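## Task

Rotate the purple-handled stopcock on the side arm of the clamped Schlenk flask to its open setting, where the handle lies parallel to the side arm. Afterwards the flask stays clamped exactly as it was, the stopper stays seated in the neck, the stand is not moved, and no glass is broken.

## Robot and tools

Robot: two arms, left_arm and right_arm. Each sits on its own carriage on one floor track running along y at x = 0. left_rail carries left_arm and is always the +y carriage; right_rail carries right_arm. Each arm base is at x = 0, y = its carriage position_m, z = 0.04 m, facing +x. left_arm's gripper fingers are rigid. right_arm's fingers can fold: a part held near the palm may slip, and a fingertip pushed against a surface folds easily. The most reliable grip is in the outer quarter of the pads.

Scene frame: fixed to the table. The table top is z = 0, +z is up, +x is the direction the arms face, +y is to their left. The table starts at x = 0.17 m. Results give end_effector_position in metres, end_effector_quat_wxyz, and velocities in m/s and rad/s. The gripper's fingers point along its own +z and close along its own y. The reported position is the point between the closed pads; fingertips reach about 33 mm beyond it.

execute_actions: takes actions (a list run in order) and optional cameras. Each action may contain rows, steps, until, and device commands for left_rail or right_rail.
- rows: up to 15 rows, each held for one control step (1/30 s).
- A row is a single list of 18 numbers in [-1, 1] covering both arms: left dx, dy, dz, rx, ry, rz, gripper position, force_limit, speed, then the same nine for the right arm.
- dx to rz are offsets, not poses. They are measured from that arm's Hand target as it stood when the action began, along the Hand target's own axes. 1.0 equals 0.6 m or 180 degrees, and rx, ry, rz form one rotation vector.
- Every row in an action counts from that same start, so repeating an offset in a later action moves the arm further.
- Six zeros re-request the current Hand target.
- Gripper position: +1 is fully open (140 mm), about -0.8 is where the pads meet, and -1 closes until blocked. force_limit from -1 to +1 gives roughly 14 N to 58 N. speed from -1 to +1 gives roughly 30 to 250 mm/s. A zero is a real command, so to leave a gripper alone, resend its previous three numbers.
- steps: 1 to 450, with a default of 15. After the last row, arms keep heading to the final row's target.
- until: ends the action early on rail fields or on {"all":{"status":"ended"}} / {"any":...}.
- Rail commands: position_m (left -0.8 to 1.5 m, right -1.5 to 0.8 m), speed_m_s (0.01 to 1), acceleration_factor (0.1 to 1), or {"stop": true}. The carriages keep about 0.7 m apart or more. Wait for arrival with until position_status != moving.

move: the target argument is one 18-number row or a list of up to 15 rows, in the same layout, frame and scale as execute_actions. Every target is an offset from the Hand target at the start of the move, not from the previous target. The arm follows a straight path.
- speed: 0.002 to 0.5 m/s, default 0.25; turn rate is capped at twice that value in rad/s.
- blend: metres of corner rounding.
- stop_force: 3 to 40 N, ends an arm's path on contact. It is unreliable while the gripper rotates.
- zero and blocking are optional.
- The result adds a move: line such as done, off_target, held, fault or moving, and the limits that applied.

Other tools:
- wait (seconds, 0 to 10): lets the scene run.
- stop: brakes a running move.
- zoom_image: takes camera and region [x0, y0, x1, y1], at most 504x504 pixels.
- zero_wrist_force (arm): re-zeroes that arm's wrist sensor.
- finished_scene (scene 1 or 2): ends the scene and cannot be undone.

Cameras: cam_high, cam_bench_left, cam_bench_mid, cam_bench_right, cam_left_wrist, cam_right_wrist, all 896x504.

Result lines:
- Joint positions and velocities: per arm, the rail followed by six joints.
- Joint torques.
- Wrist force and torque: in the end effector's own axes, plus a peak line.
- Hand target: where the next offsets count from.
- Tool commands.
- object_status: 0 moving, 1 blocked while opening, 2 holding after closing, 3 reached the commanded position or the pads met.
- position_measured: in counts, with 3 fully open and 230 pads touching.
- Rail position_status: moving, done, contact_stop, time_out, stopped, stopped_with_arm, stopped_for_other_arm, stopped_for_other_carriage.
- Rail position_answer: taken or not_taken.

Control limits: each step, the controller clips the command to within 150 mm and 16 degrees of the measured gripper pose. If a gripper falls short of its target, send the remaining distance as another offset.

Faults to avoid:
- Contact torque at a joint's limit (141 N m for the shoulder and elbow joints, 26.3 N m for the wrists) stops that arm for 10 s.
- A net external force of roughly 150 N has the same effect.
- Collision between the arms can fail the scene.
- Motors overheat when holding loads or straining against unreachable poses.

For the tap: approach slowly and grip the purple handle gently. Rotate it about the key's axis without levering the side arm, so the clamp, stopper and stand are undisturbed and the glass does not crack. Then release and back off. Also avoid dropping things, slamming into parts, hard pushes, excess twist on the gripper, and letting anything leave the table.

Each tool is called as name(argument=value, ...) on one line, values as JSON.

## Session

execute_actions(actions=[], cameras=["cam_high", "cam_bench_left", "cam_bench_mid", "cam_bench_right"])

Scene clock: 0.00 s.
left_arm: end_effector_position=(+0.3456, +0.6984, +0.5800) position_measured=3 object_status=3 end_effector_quat_wxyz=(+0.000, +1.000, +0.000, +0.000) | right_arm: end_effector_position=(+0.3456, -1.3351, +0.5800) position_measured=3 object_status=3 end_effector_quat_wxyz=(+0.000, +1.000, +0.000, +0.000)
Joint positions: left_arm=[0.671 -0.316 -1.725 0.971 -0.816 -1.571 2.826] | right_arm=[-1.362 -0.316 -1.725 0.971 -0.816 -1.571 2.826]
Joint velocities: within noise
Joint torques (N m): no reading
Wrist force (N): no reading
Wrist torque (N m): no reading
Wrist force, peak (N): no reading
Hand target: left_arm +0.3456, +0.6984, +0.5800; +0.000, +1.000, +0.000, +0.000 | right_arm +0.3456, -1.3351, +0.5800; +0.000, +1.000, +0.000, +0.000
Tool commands: left_gripper/position=+1.0 left_gripper/force_limit=+1.0 left_gripper/speed=+1.0 right_gripper/position=+1.0 right_gripper/force_limit=+1.0 right_gripper/speed=+1.0
left_rail: position_m=0.671 position_status=done
right_rail: position_m=-1.362 position_status=done
Images, in order (width x height): cam_high 896x504, cam_bench_left 896x504, cam_bench_mid 896x504, cam_bench_right 896x504.

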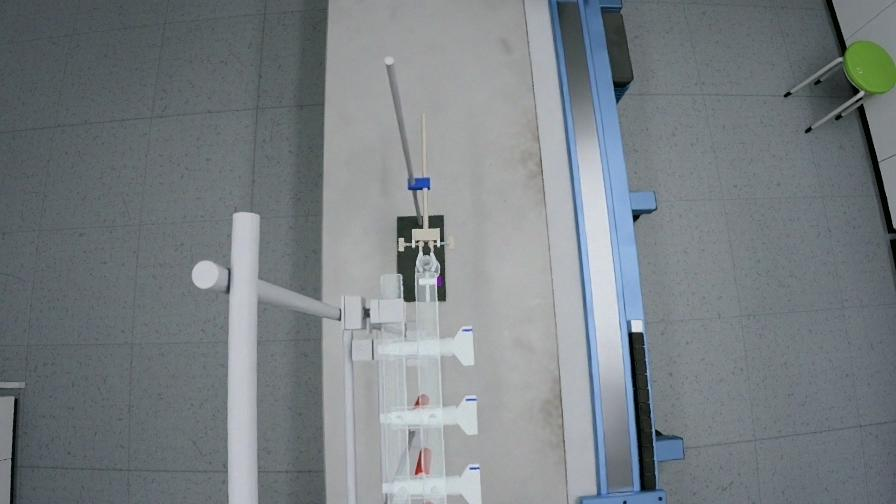

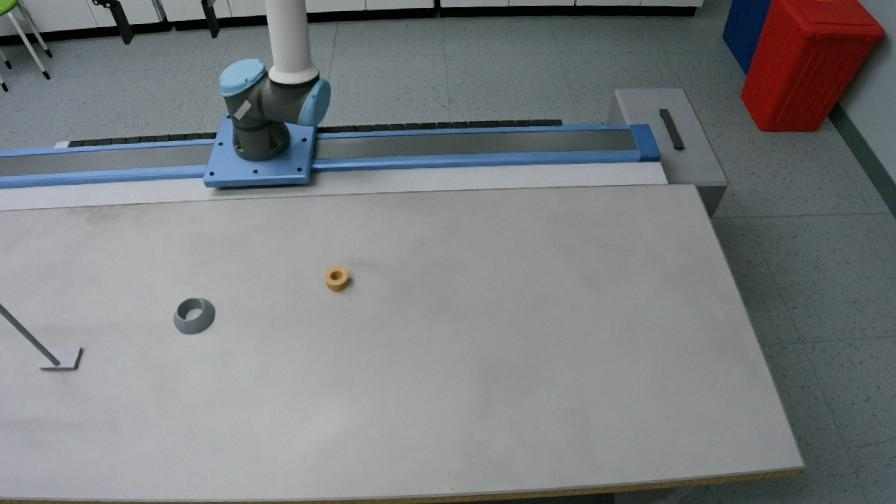

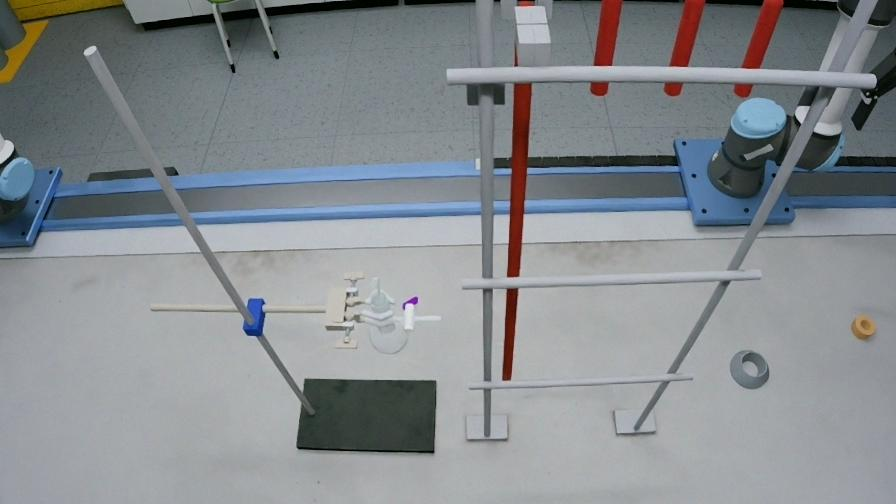

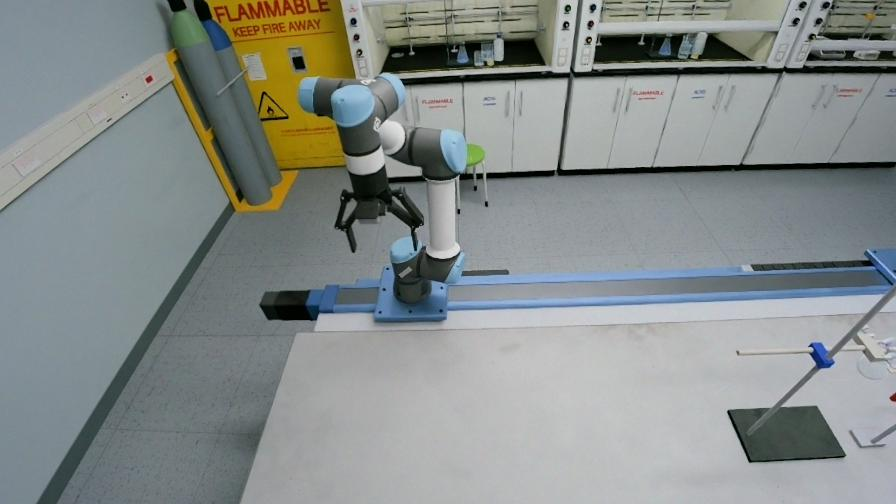

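zoom_image(camera="cam_bench_mid", region=[360, 260, 460, 360])

zoom_image(camera="cam_high", region=[380, 220, 500, 320])

Scaled by 5.040.

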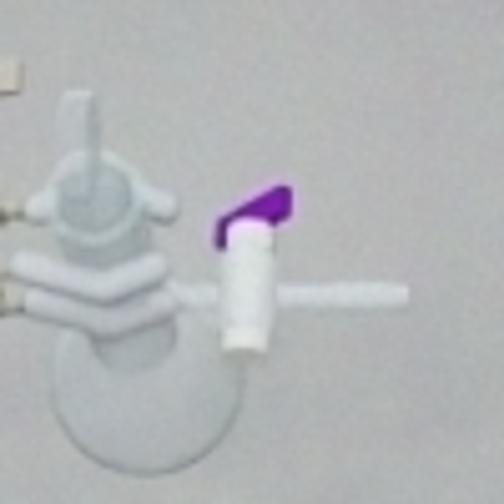

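Scaled by 4.200.

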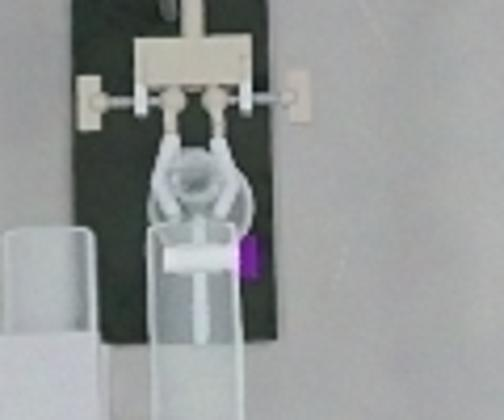

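move(target=[0,0,0,0,0,0,1,1,1,0.0657,-0.4718,0.3333,-0.1739,0.4777,-0.1739,-0.5,-1,0], speed=0.5, blocking=false, cameras=[])

execute_actions(actions=[{"right_rail": {"position_m": -0.418}, "steps": 120, "until": {"right_rail": {"position_status": ["!=", "moving"]}}}], cameras=[])

wait(seconds=0.6, cameras=["cam_high", "cam_bench_mid", "cam_right_wrist"])

Scene clock: 16.50 s.
left_arm: end_effector_position=(+0.3456, +0.6984, +0.5800) position_measured=3 object_status=3 end_effector_quat_wxyz=(+0.000, +1.000, +0.000, +0.000) | right_arm: end_effector_position=(+0.3482, -1.2910, +0.5504) position_measured=100 object_status=0 end_effector_quat_wxyz=(+0.031, +0.994, +0.044, +0.098) end_effector_velocity=(+0.012, +0.158, -0.113) end_effector_angular_velocity=(-0.219, -0.743, +0.318)
Joint positions: left_arm=[0.671 -0.316 -1.725 0.971 -0.816 -1.571 2.826] | right_arm=[-1.362 -0.162 -1.919 1.284 -1.142 -1.592 2.889]
Joint velocities: left_arm=[within noise] | right_arm=[0 0.622 -0.643 1.097 -1.217 -0.157 0.278]
Joint torques (N m): left_arm=[-0.44 -13.74 -18.7 -3.75 0 0.15] | right_arm=[14.24 -17.94 2.45 -6.35 -2.22 3.56]
Wrist force (N): left_arm=[0.0 -0.2 0.5] | right_arm=[0.8 0.1 -0.5]
Wrist torque (N m): left_arm=[-0.04 -0.01 0.00] | right_arm=[0.05 -0.18 -0.03]
Wrist force, peak (N): left_arm=[0.0 -0.2 0.5] | right_arm=[0.6 1.1 -1.1]
Hand target: left_arm +0.3456, +0.6984, +0.5800; +0.000, +1.000, +0.000, +0.000 | right_arm +0.3549, -1.2686, +0.5330; +0.064, +0.980, +0.064, +0.175
Tool commands: left_gripper/position=+1.0 left_gripper/force_limit=+1.0 left_gripper/speed=+1.0 right_gripper/position=-0.5 right_gripper/force_limit=-1.0 right_gripper/speed=+0.0
Off the commanded pose: left_arm 0.000 m, 0 deg | right_arm 0.296 m, 84 deg.
left_rail: position_m=0.671 position_status=done
right_rail: position_m=-1.362 position_status=done
move: running
No camera images: "cameras" was empty.

Scene clock: 18.27 s.
left_arm: end_effector_position=(+0.3456, +0.6984, +0.5800) position_measured=3 object_status=3 end_effector_quat_wxyz=(+0.000, +1.000, +0.000, +0.000) | right_arm: end_effector_position=(+0.3834, -0.1097, +0.3775) position_measured=192 object_status=3 end_effector_quat_wxyz=(+0.239, +0.691, +0.244, +0.637) end_effector_velocity=(+0.008, +0.013, +0.016) end_effector_angular_velocity=(+0.001, -0.417, +0.120)
Joint positions: left_arm=[0.671 -0.316 -1.725 0.971 -0.816 -1.571 2.826] | right_arm=[-0.418 0.917 -1.434 2.397 -3.98 -2.503 2.543]
Joint velocities: left_arm=[within noise] | right_arm=[0.002 -0.049 0.434 0 -1.159 0.127 -0.585]
Joint torques (N m): left_arm=[-0.5 -13.82 -17.84 -3.97 0.09 0.16] | right_arm=[-7.93 -15.32 -10.42 -4.16 1.83 -3.68]
Wrist force (N): left_arm=[0.3 0.0 0.1] | right_arm=[1.9 -0.7 1.0]
Wrist torque (N m): left_arm=[0.01 -0.07 0.00] | right_arm=[0.05 -0.46 -0.01]
Wrist force, peak (N): left_arm=[0.3 0.0 0.5] | right_arm=[3.8 -3.5 0.5]
Hand target: left_arm +0.3456, +0.6984, +0.5800; +0.000, +1.000, +0.000, +0.000 | right_arm +0.3850, -0.1078, +0.3800; +0.242, +0.664, +0.242, +0.664
Tool commands: left_gripper/position=+1.0 left_gripper/force_limit=+1.0 left_gripper/speed=+1.0 right_gripper/position=-0.5 right_gripper/force_limit=-1.0 right_gripper/speed=+0.0
Off the commanded pose: left_arm 0.000 m, 0 deg | right_arm 0.004 m, 4 deg.
left_rail: position_m=0.671 position_status=done
right_rail: position_m=-0.418 position_status=done
earlier move: running; limits=paced
No camera images: "cameras" was empty.

Scene clock: 18.77 s.
left_arm: end_effector_position=(+0.3456, +0.6984, +0.5800) position_measured=3 object_status=3 end_effector_quat_wxyz=(+0.000, +1.000, +0.000, +0.000) | right_arm: end_effector_position=(+0.3850, -0.1077, +0.3800) position_measured=192 object_status=3 end_effector_quat_wxyz=(+0.242, +0.665, +0.242, +0.664) end_effector_velocity=(+0.000, +0.000, +0.000) end_effector_angular_velocity=(+0.000, -0.012, +0.003)
Joint positions: left_arm=[0.671 -0.316 -1.725 0.971 -0.816 -1.571 2.826] | right_arm=[-0.418 0.906 -1.359 2.394 -4.175 -2.477 2.445]
Joint velocities: left_arm=[within noise] | right_arm=[0 -0.001 0.013 -0.001 -0.031 0.004 -0.015]
Joint torques (N m): left_arm=[-0.23 -13.49 -17 -4.06 0.09 0.17] | right_arm=[-8.05 -14.91 -20.35 -2.76 1.2 -2.19]
Wrist force (N): left_arm=[0.2 0.0 0.0] | right_arm=[2.1 -0.7 0.9]
Wrist torque (N m): left_arm=[0.01 -0.04 0.00] | right_arm=[0.05 -0.51 0.00]
Wrist force, peak (N): left_arm=[0.3 -0.1 0.3] | right_arm=[2.1 -1.1 1.2]
Hand target: left_arm +0.3456, +0.6984, +0.5800; +0.000, +1.000, +0.000, +0.000 | right_arm +0.3850, -0.1077, +0.3800; +0.242, +0.664, +0.242, +0.664
Tool commands: left_gripper/position=+1.0 left_gripper/force_limit=+1.0 left_gripper/speed=+1.0 right_gripper/position=-0.5 right_gripper/force_limit=-1.0 right_gripper/speed=+0.0
Off the commanded pose: left_arm 0.000 m, 0 deg | right_arm 0.000 m, 0 deg.
left_rail: position_m=0.671 position_status=done
right_rail: position_m=-0.418 position_status=done
earlier move: done; limits=paced
wait: 0.50 of 0.6 s (the move ended)
camera_calibration:
cam_right_wrist: T_world_to_cam=[[-0.00885879, -0.785726, 0.618511, -0.304375], [-0.31447, -0.584964, -0.747613, 0.354388], [0.949226, -0.201126, -0.241905, -0.15043], [0, 0, 0, 1]] pos_world=[0.25154, -0.0621064, 0.416814]
Images, in order (width x height): cam_high 896x504, cam_bench_mid 896x504, cam_right_wrist 896x504.

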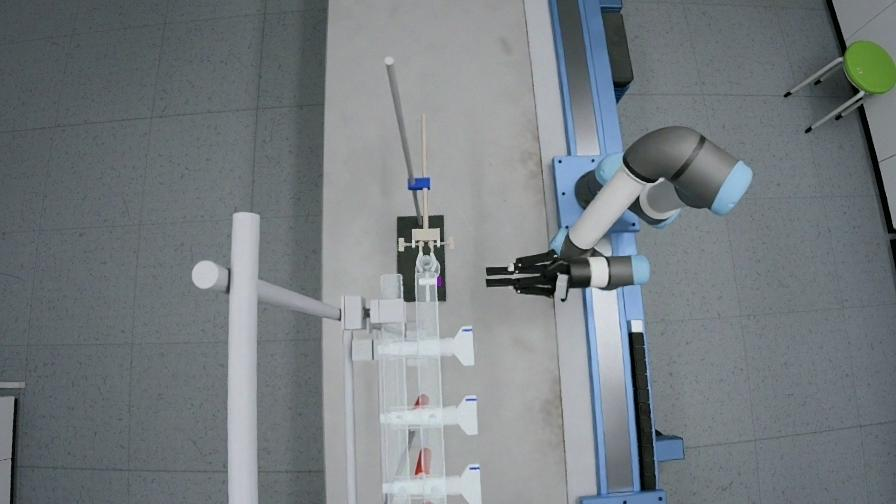

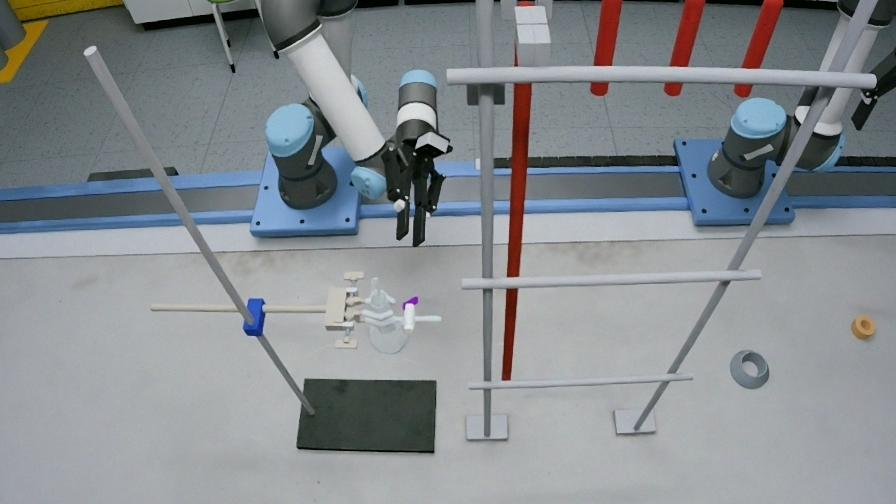

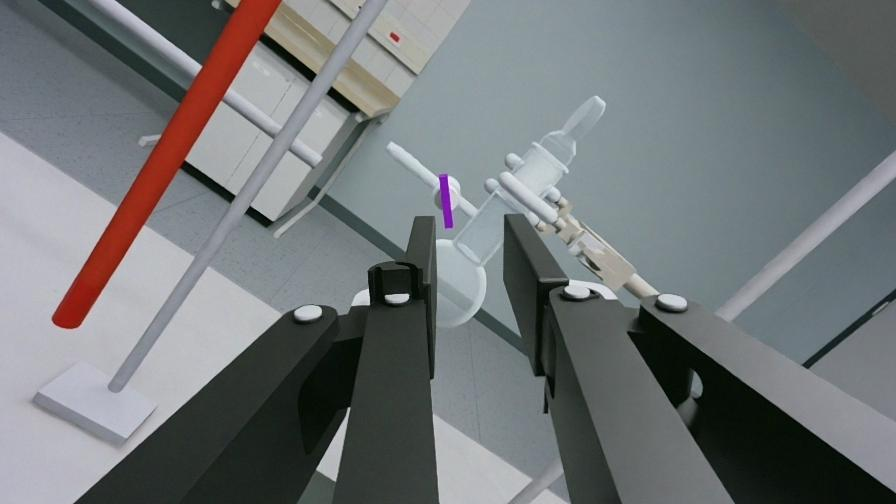

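zoom_image(camera="cam_high", region=[420, 250, 500, 310])

zoom_image(camera="cam_right_wrist", region=[370, 130, 530, 250])

Scaled by 6.300.

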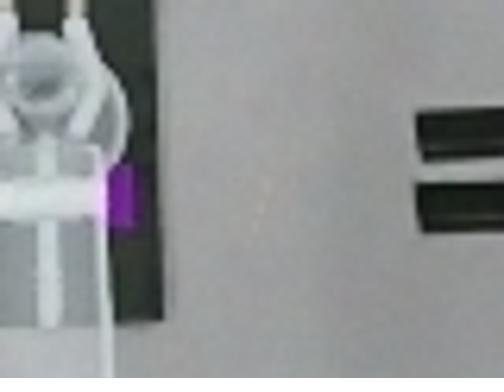

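Scaled by 3.150.

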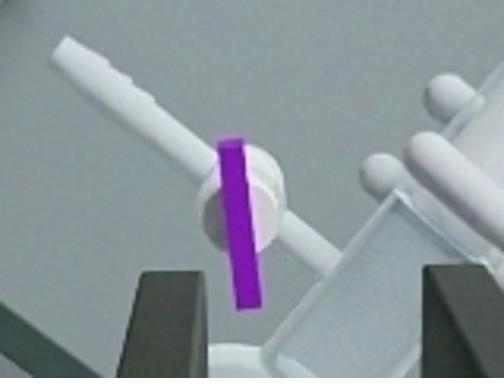

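move(target=[0,0,0,0,0,0,1,1,1,-0.0060,-0.0110,0.1333,0,0,-0.0356,-0.5,-1,0], speed=0.2, cameras=["cam_high", "cam_right_wrist"])

zoom_image(camera="cam_right_wrist", region=[400, 160, 540, 265])

zoom_image(camera="cam_high", region=[420, 250, 500, 310])

Scene clock: 25.30 s.
left_arm: end_effector_position=(+0.3456, +0.6984, +0.5800) position_measured=3 object_status=3 end_effector_quat_wxyz=(+0.000, +1.000, +0.000, +0.000) | right_arm: end_effector_position=(+0.4649, -0.1049, +0.3730) position_measured=192 object_status=3 end_effector_quat_wxyz=(+0.279, +0.650, +0.279, +0.650)
Joint positions: left_arm=[0.671 -0.316 -1.725 0.971 -0.816 -1.571 2.826] | right_arm=[-0.418 0.722 -1.282 2.314 -4.173 -2.293 2.332]
Joint velocities: within noise
Joint torques (N m): left_arm=[-0.14 -14.03 -15.35 -4.6 0.12 0.03] | right_arm=[-7.98 -18.68 -19.91 -0.59 1.54 -1.96]
Wrist force (N): left_arm=[0.2 0.1 0.1] | right_arm=[1.7 -0.5 1.2]
Wrist torque (N m): left_arm=[0.02 -0.04 0.00] | right_arm=[0.11 -0.45 -0.01]
Wrist force, peak (N): left_arm=[0.3 -0.1 0.6] | right_arm=[1.7 -0.4 2.4]
Hand target: left_arm +0.3456, +0.6984, +0.5800; +0.000, +1.000, +0.000, +0.000 | right_arm +0.4650, -0.1049, +0.3730; +0.279, +0.650, +0.279, +0.650
Off the commanded pose: left_arm 0.000 m, 0 deg | right_arm 0.000 m, 0 deg.
left_rail: position_m=0.671 position_status=done
right_rail: position_m=-0.418 position_status=done
move: done
camera_calibration:
cam_right_wrist: T_world_to_cam=[[-0.00937524, -0.711834, 0.702286, -0.320413], [-0.313443, -0.664829, -0.678053, 0.341099], [0.949561, -0.226484, -0.216887, -0.239564], [0, 0, 0, 1]] pos_world=[0.331392, -0.0555651, 0.404346]
Images, in order (width x height): cam_high 896x504, cam_right_wrist 896x504.

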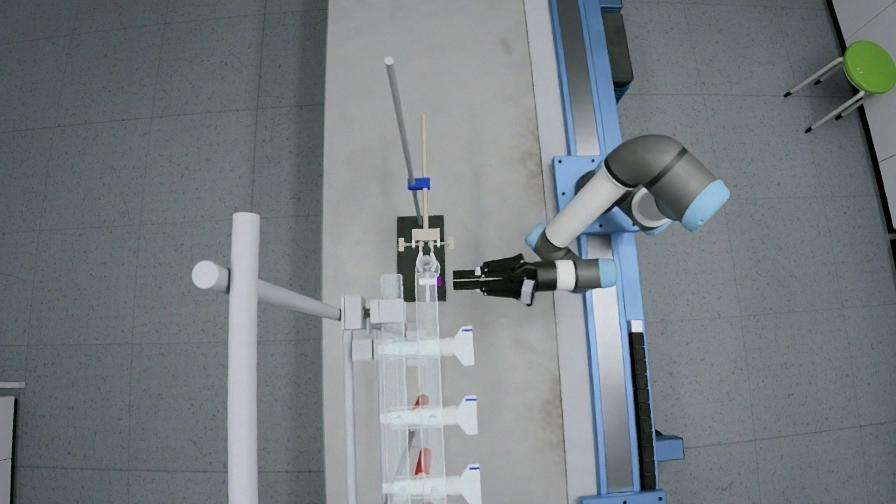

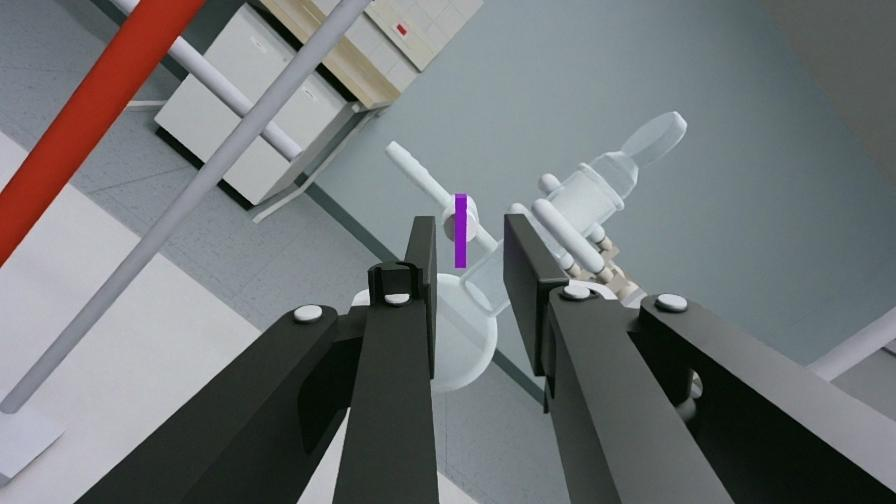

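Scaled by 3.600.

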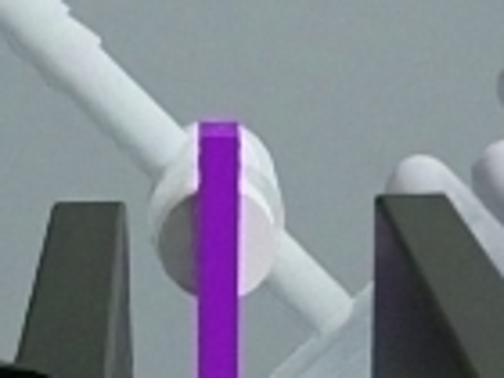

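Scaled by 6.300.

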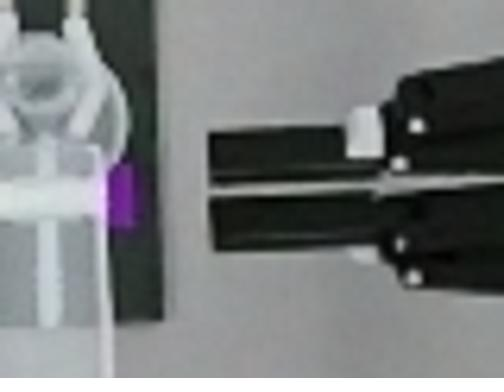

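move(target=[0,0,0,0,0,0,1,1,1,0,-0.0050,0.0600,0,0,0,-0.5,-1,0], speed=0.1, stop_force=8, cameras=["cam_right_wrist", "cam_high"])

zoom_image(camera="cam_right_wrist", region=[400, 180, 540, 285])

zoom_image(camera="cam_high", region=[420, 250, 500, 310])

zero_wrist_force(arm="right_arm")

Scene clock: 30.20 s.
left_arm: end_effector_position=(+0.3456, +0.6984, +0.5800) position_measured=3 object_status=3 end_effector_quat_wxyz=(+0.000, +1.000, +0.000, +0.000) | right_arm: end_effector_position=(+0.5010, -0.1029, +0.3708) position_measured=192 object_status=3 end_effector_quat_wxyz=(+0.279, +0.650, +0.279, +0.650)
Joint positions: left_arm=[0.671 -0.316 -1.725 0.971 -0.816 -1.571 2.826] | right_arm=[-0.418 0.658 -1.243 2.261 -4.159 -2.229 2.332]
Joint velocities: within noise
Joint torques (N m): left_arm=[-0.16 -14.24 -13.11 -4.76 0.16 0.03] | right_arm=[-8.27 -20.67 -20.01 -0.79 1.44 -2.08]
Wrist force (N): left_arm=[0.3 -0.1 0.2] | right_arm=[1.6 -0.6 1.5]
Wrist torque (N m): left_arm=[-0.02 -0.07 0.00] | right_arm=[0.08 -0.40 0.01]
Wrist force, peak (N): left_arm=[0.4 0.1 0.5] | right_arm=[2.1 -1.1 1.8]
Hand target: left_arm +0.3456, +0.6984, +0.5800; +0.000, +1.000, +0.000, +0.000 | right_arm +0.5010, -0.1029, +0.3708; +0.279, +0.650, +0.279, +0.650
Off the commanded pose: left_arm 0.000 m, 0 deg | right_arm 0.000 m, 0 deg.
left_rail: position_m=0.671 position_status=done
right_rail: position_m=-0.418 position_status=done
move: done
camera_calibration:
cam_right_wrist: T_world_to_cam=[[-0.00937559, -0.711748, 0.702373, -0.317082], [-0.313414, -0.664919, -0.677978, 0.352271], [0.94957, -0.22649, -0.216838, -0.273884], [0, 0, 0, 1]] pos_world=[0.367506, -0.0534825, 0.402154]
Images, in order (width x height): cam_high 896x504, cam_right_wrist 896x504.

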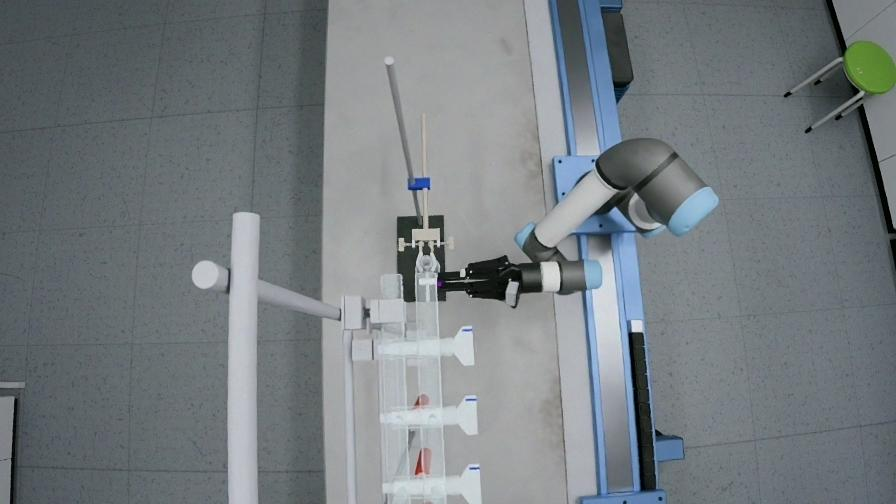

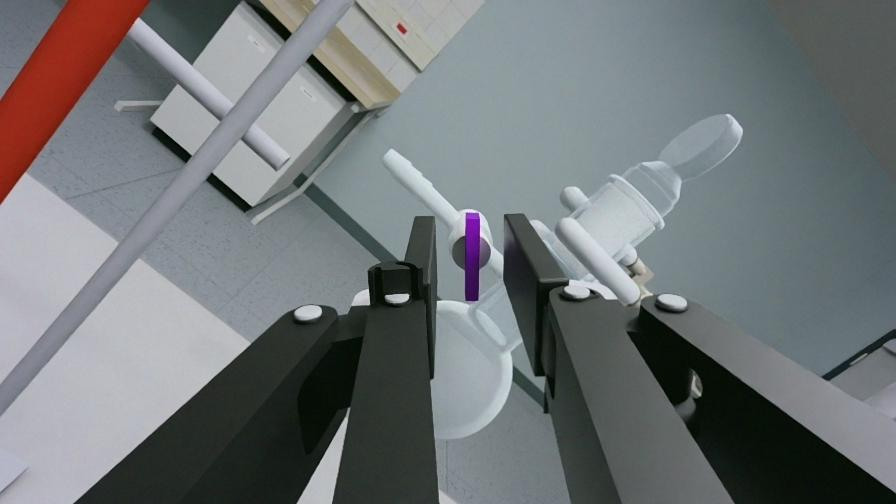

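Scaled by 3.600.

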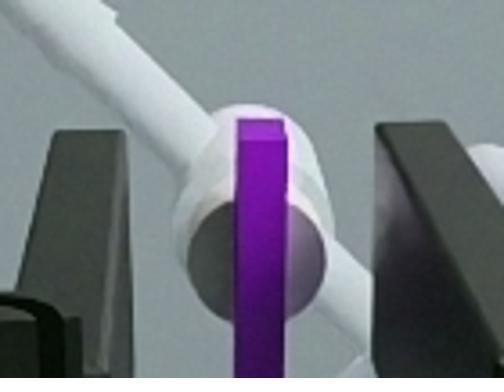

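Scaled by 6.300.

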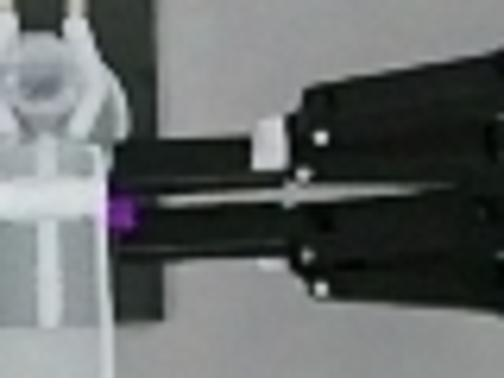

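Wrist force sensor zeroed.

move(target=[0,0,0,0,0,0,1,1,1,0,0,0,0,0,0,-1,-1,-1], speed=0.1, cameras=["cam_right_wrist"])

Scene clock: 31.83 s.
left_arm: end_effector_position=(+0.3456, +0.6984, +0.5800) position_measured=3 object_status=3 end_effector_quat_wxyz=(+0.000, +1.000, +0.000, +0.000) | right_arm: end_effector_position=(+0.5010, -0.1029, +0.3708) position_measured=223 object_status=2 end_effector_quat_wxyz=(+0.279, +0.650, +0.279, +0.650)
Joint positions: left_arm=[0.671 -0.316 -1.725 0.971 -0.816 -1.571 2.826] | right_arm=[-0.418 0.658 -1.243 2.261 -4.159 -2.229 2.332]
Joint velocities: within noise
Joint torques (N m): left_arm=[0.44 -14.18 -12.95 -4.72 0.13 0.2] | right_arm=[-3.8 -20.73 -16.76 -1.17 1.39 -2]
Wrist force (N, zeroed by zero_wrist_force on right_arm): left_arm=[0.0 -0.1 0.3] | right_arm=[-0.7 3.6 0.2]
Wrist torque (N m, zeroed by zero_wrist_force on right_arm): left_arm=[-0.01 -0.01 0.00] | right_arm=[-0.14 -0.03 0.06]
Wrist force, peak (N, zeroed by zero_wrist_force on right_arm): left_arm=[0.5 0.0 0.5] | right_arm=[-0.7 3.6 0.2]
Hand target: left_arm +0.3456, +0.6984, +0.5800; +0.000, +1.000, +0.000, +0.000 | right_arm +0.5010, -0.1029, +0.3708; +0.279, +0.650, +0.279, +0.650
Off the commanded pose: left_arm 0.000 m, 0 deg | right_arm 0.000 m, 0 deg.
left_rail: position_m=0.671 position_status=done
right_rail: position_m=-0.418 position_status=done
move: done
camera_calibration:
cam_right_wrist: T_world_to_cam=[[-0.00939437, -0.711747, 0.702373, -0.317082], [-0.313432, -0.664911, -0.677978, 0.352275], [0.949564, -0.226515, -0.216838, -0.273894], [0, 0, 0, 1]] pos_world=[0.367515, -0.0534923, 0.402154]
Images, in order (width x height): cam_right_wrist 896x504.

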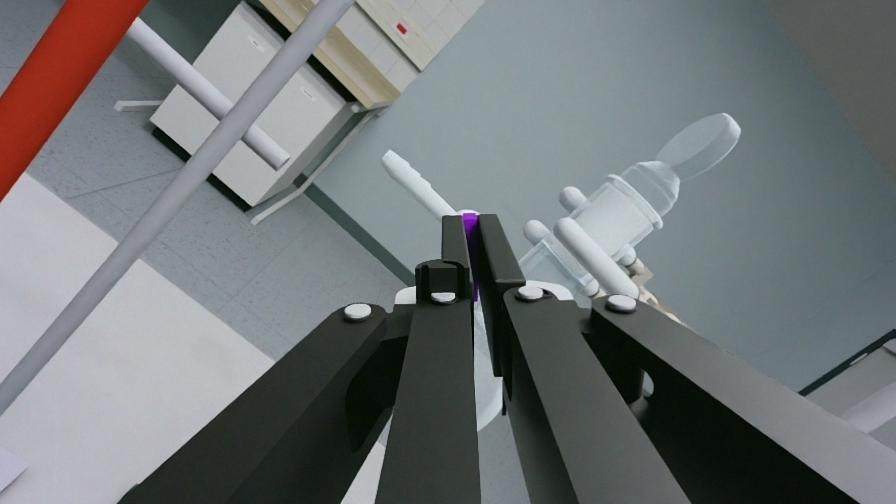

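move(target=[0,0,0,0,0,0,1,1,1,0.0,0.0004,0,0,0,-0.055,-1,-1,-1], speed=0.15, cameras=[])

Scene clock: 34.23 s.
left_arm: end_effector_position=(+0.3456, +0.6984, +0.5800) position_measured=3 object_status=3 end_effector_quat_wxyz=(+0.000, +1.000, +0.000, +0.000) | right_arm: end_effector_position=(+0.5010, -0.1030, +0.3710) position_measured=223 object_status=2 end_effector_quat_wxyz=(+0.334, +0.624, +0.334, +0.623)
Joint positions: left_arm=[0.671 -0.316 -1.725 0.971 -0.816 -1.571 2.826] | right_arm=[-0.418 0.657 -1.244 2.261 -4.159 -2.228 2.159]
Joint velocities: within noise
Joint torques (N m): left_arm=[0.05 -14.36 -12.61 -4.82 0.19 0.19] | right_arm=[-7.58 -20.44 -14.74 -3.16 1.47 -2.23]
Wrist force (N, zeroed by zero_wrist_force on right_arm): left_arm=[0.1 0.0 0.3] | right_arm=[0.4 -1.0 -0.8]
Wrist torque (N m, zeroed by zero_wrist_force on right_arm): left_arm=[0.01 -0.03 0.00] | right_arm=[-0.12 -0.11 0.12]
Wrist force, peak (N, zeroed by zero_wrist_force on right_arm): left_arm=[0.5 -0.2 0.3] | right_arm=[0.0 3.8 0.2]
Hand target: left_arm +0.3456, +0.6984, +0.5800; +0.000, +1.000, +0.000, +0.000 | right_arm +0.5010, -0.1030, +0.3710; +0.334, +0.623, +0.334, +0.623
Off the commanded pose: left_arm 0.000 m, 0 deg | right_arm 0.000 m, 0 deg.
left_rail: position_m=0.671 position_status=done
right_rail: position_m=-0.418 position_status=done
move: done
No camera images: "cameras" was empty.

move(target=[0,0,0,0,0,0,1,1,1,0,0,0,0,0,-0.1872,-1,-1,-1], speed=0.25, cameras=["cam_right_wrist"])

move(target=[[0,0,0,0,0,0,1,1,1,0,0,0,0,0,0,-0.5,-1,-1],[0,0,0,0,0,0,1,1,1,0,0,-0.2,0,0,0,-0.5,-1,-1]], speed=[0.1, 0.3], cameras=["cam_bench_mid", "cam_high", "cam_right_wrist"])

zoom_image(camera="cam_right_wrist", region=[360, 120, 600, 300])

Scene clock: 37.27 s.
left_arm: end_effector_position=(+0.3456, +0.6984, +0.5800) position_measured=3 object_status=3 end_effector_quat_wxyz=(+0.000, +1.000, +0.000, +0.000) | right_arm: end_effector_position=(+0.5010, -0.1030, +0.3710) position_measured=223 object_status=2 end_effector_quat_wxyz=(+0.500, +0.500, +0.500, +0.500)
Joint positions: left_arm=[0.671 -0.316 -1.725 0.971 -0.816 -1.571 2.826] | right_arm=[-0.418 0.657 -1.244 2.261 -4.159 -2.228 1.571]
Joint velocities: within noise
Joint torques (N m): left_arm=[0.12 -14.24 -12.81 -4.78 0.23 0.15] | right_arm=[-0.25 -25.02 -23.78 -4.98 0.26 -2.3]
Wrist force (N, zeroed by zero_wrist_force on right_arm): left_arm=[0.1 0.1 0.3] | right_arm=[2.6 -6.8 -1.7]
Wrist torque (N m, zeroed by zero_wrist_force on right_arm): left_arm=[0.02 -0.03 0.00] | right_arm=[0.29 0.34 0.22]
Wrist force, peak (N, zeroed by zero_wrist_force on right_arm): left_arm=[0.3 0.0 0.5] | right_arm=[3.0 -6.8 -1.7]
Hand target: left_arm +0.3456, +0.6984, +0.5800; +0.000, +1.000, +0.000, +0.000 | right_arm +0.5010, -0.1030, +0.3710; +0.500, +0.500, +0.500, +0.500
Off the commanded pose: left_arm 0.000 m, 0 deg | right_arm 0.000 m, 0 deg.
left_rail: position_m=0.671 position_status=done
right_rail: position_m=-0.418 position_status=done
move: done
camera_calibration:
cam_right_wrist: T_world_to_cam=[[-0.00927777, -0.0313575, 0.999465, -0.357496], [-0.313323, -0.949084, -0.0326853, 0.0835516], [0.949601, -0.313458, -0.00101962, -0.362912], [0, 0, 0, 1]] pos_world=[0.367484, -0.0456705, 0.359665]
Images, in order (width x height): cam_right_wrist 896x504.

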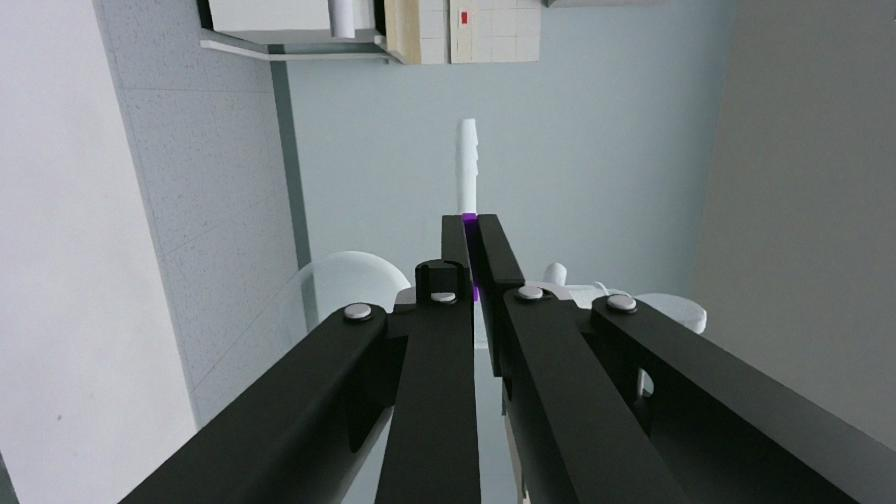

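Scene clock: 39.37 s.
left_arm: end_effector_position=(+0.3456, +0.6984, +0.5800) position_measured=3 object_status=3 end_effector_quat_wxyz=(+0.000, +1.000, +0.000, +0.000) | right_arm: end_effector_position=(+0.3811, -0.1030, +0.3710) position_measured=192 object_status=3 end_effector_quat_wxyz=(+0.500, +0.500, +0.500, +0.500)
Joint positions: left_arm=[0.671 -0.316 -1.725 0.971 -0.816 -1.571 2.826] | right_arm=[-0.418 0.926 -1.324 2.389 -4.207 -2.497 1.571]
Joint velocities: within noise
Joint torques (N m): left_arm=[0.4 -14 -12.92 -4.78 0.12 0.21] | right_arm=[8.54 -31.56 -6.89 -2.7 -1.38 1.85]
Wrist force (N, zeroed by zero_wrist_force on right_arm): left_arm=[0.5 0.0 0.2] | right_arm=[-1.0 0.8 -0.6]
Wrist torque (N m, zeroed by zero_wrist_force on right_arm): left_arm=[0.01 -0.10 0.00] | right_arm=[0.10 0.28 0.08]
Wrist force, peak (N, zeroed by zero_wrist_force on right_arm): left_arm=[0.4 0.0 0.4] | right_arm=[2.5 -7.0 -1.8]
Hand target: left_arm +0.3456, +0.6984, +0.5800; +0.000, +1.000, +0.000, +0.000 | right_arm +0.3810, -0.1030, +0.3710; +0.500, +0.500, +0.500, +0.500
Off the commanded pose: left_arm 0.000 m, 0 deg | right_arm 0.000 m, 0 deg.
left_rail: position_m=0.671 position_status=done
right_rail: position_m=-0.418 position_status=done
move: done
camera_calibration:
cam_right_wrist: T_world_to_cam=[[-0.00930266, -0.0311187, 0.999472, -0.358587], [-0.31333, -0.949089, -0.0324663, 0.0458765], [0.949599, -0.313467, -0.000921346, -0.249079], [0, 0, 0, 1]] pos_world=[0.247564, -0.0456959, 0.359657]
Images, in order (width x height): cam_high 896x504, cam_bench_mid 896x504, cam_right_wrist 896x504.

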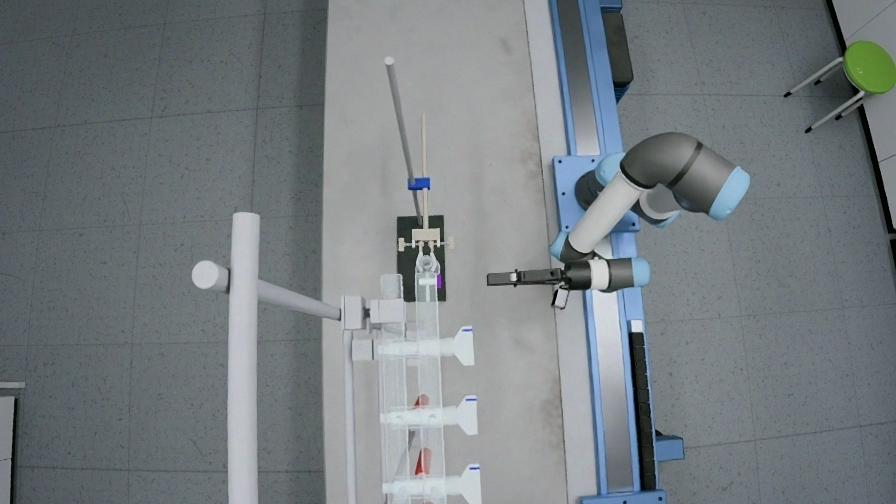

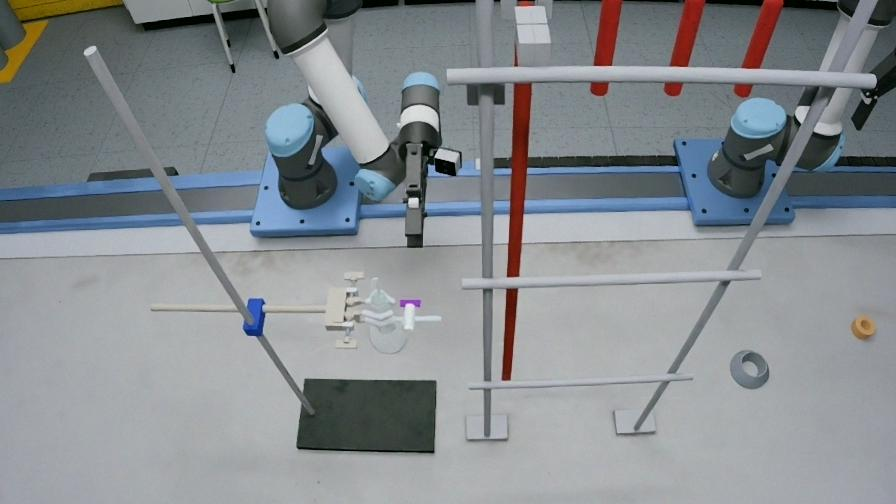

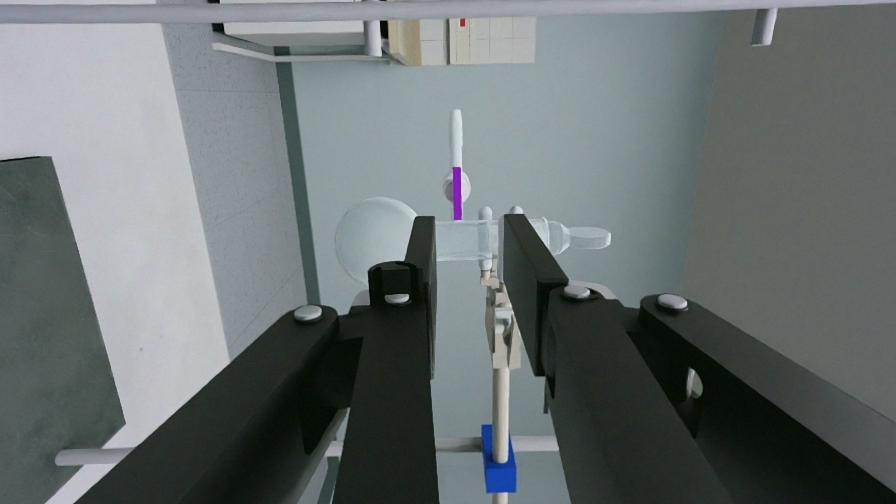

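Scaled by 2.100.

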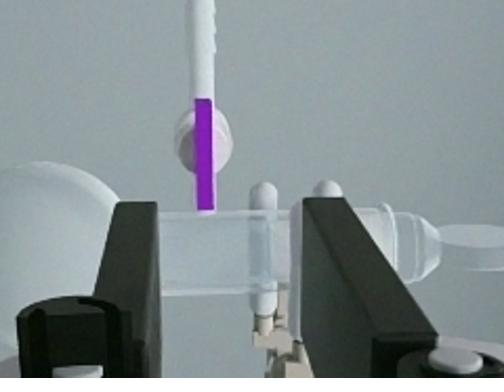

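finished_scene(scene=2)

The scene is finished: the task was done.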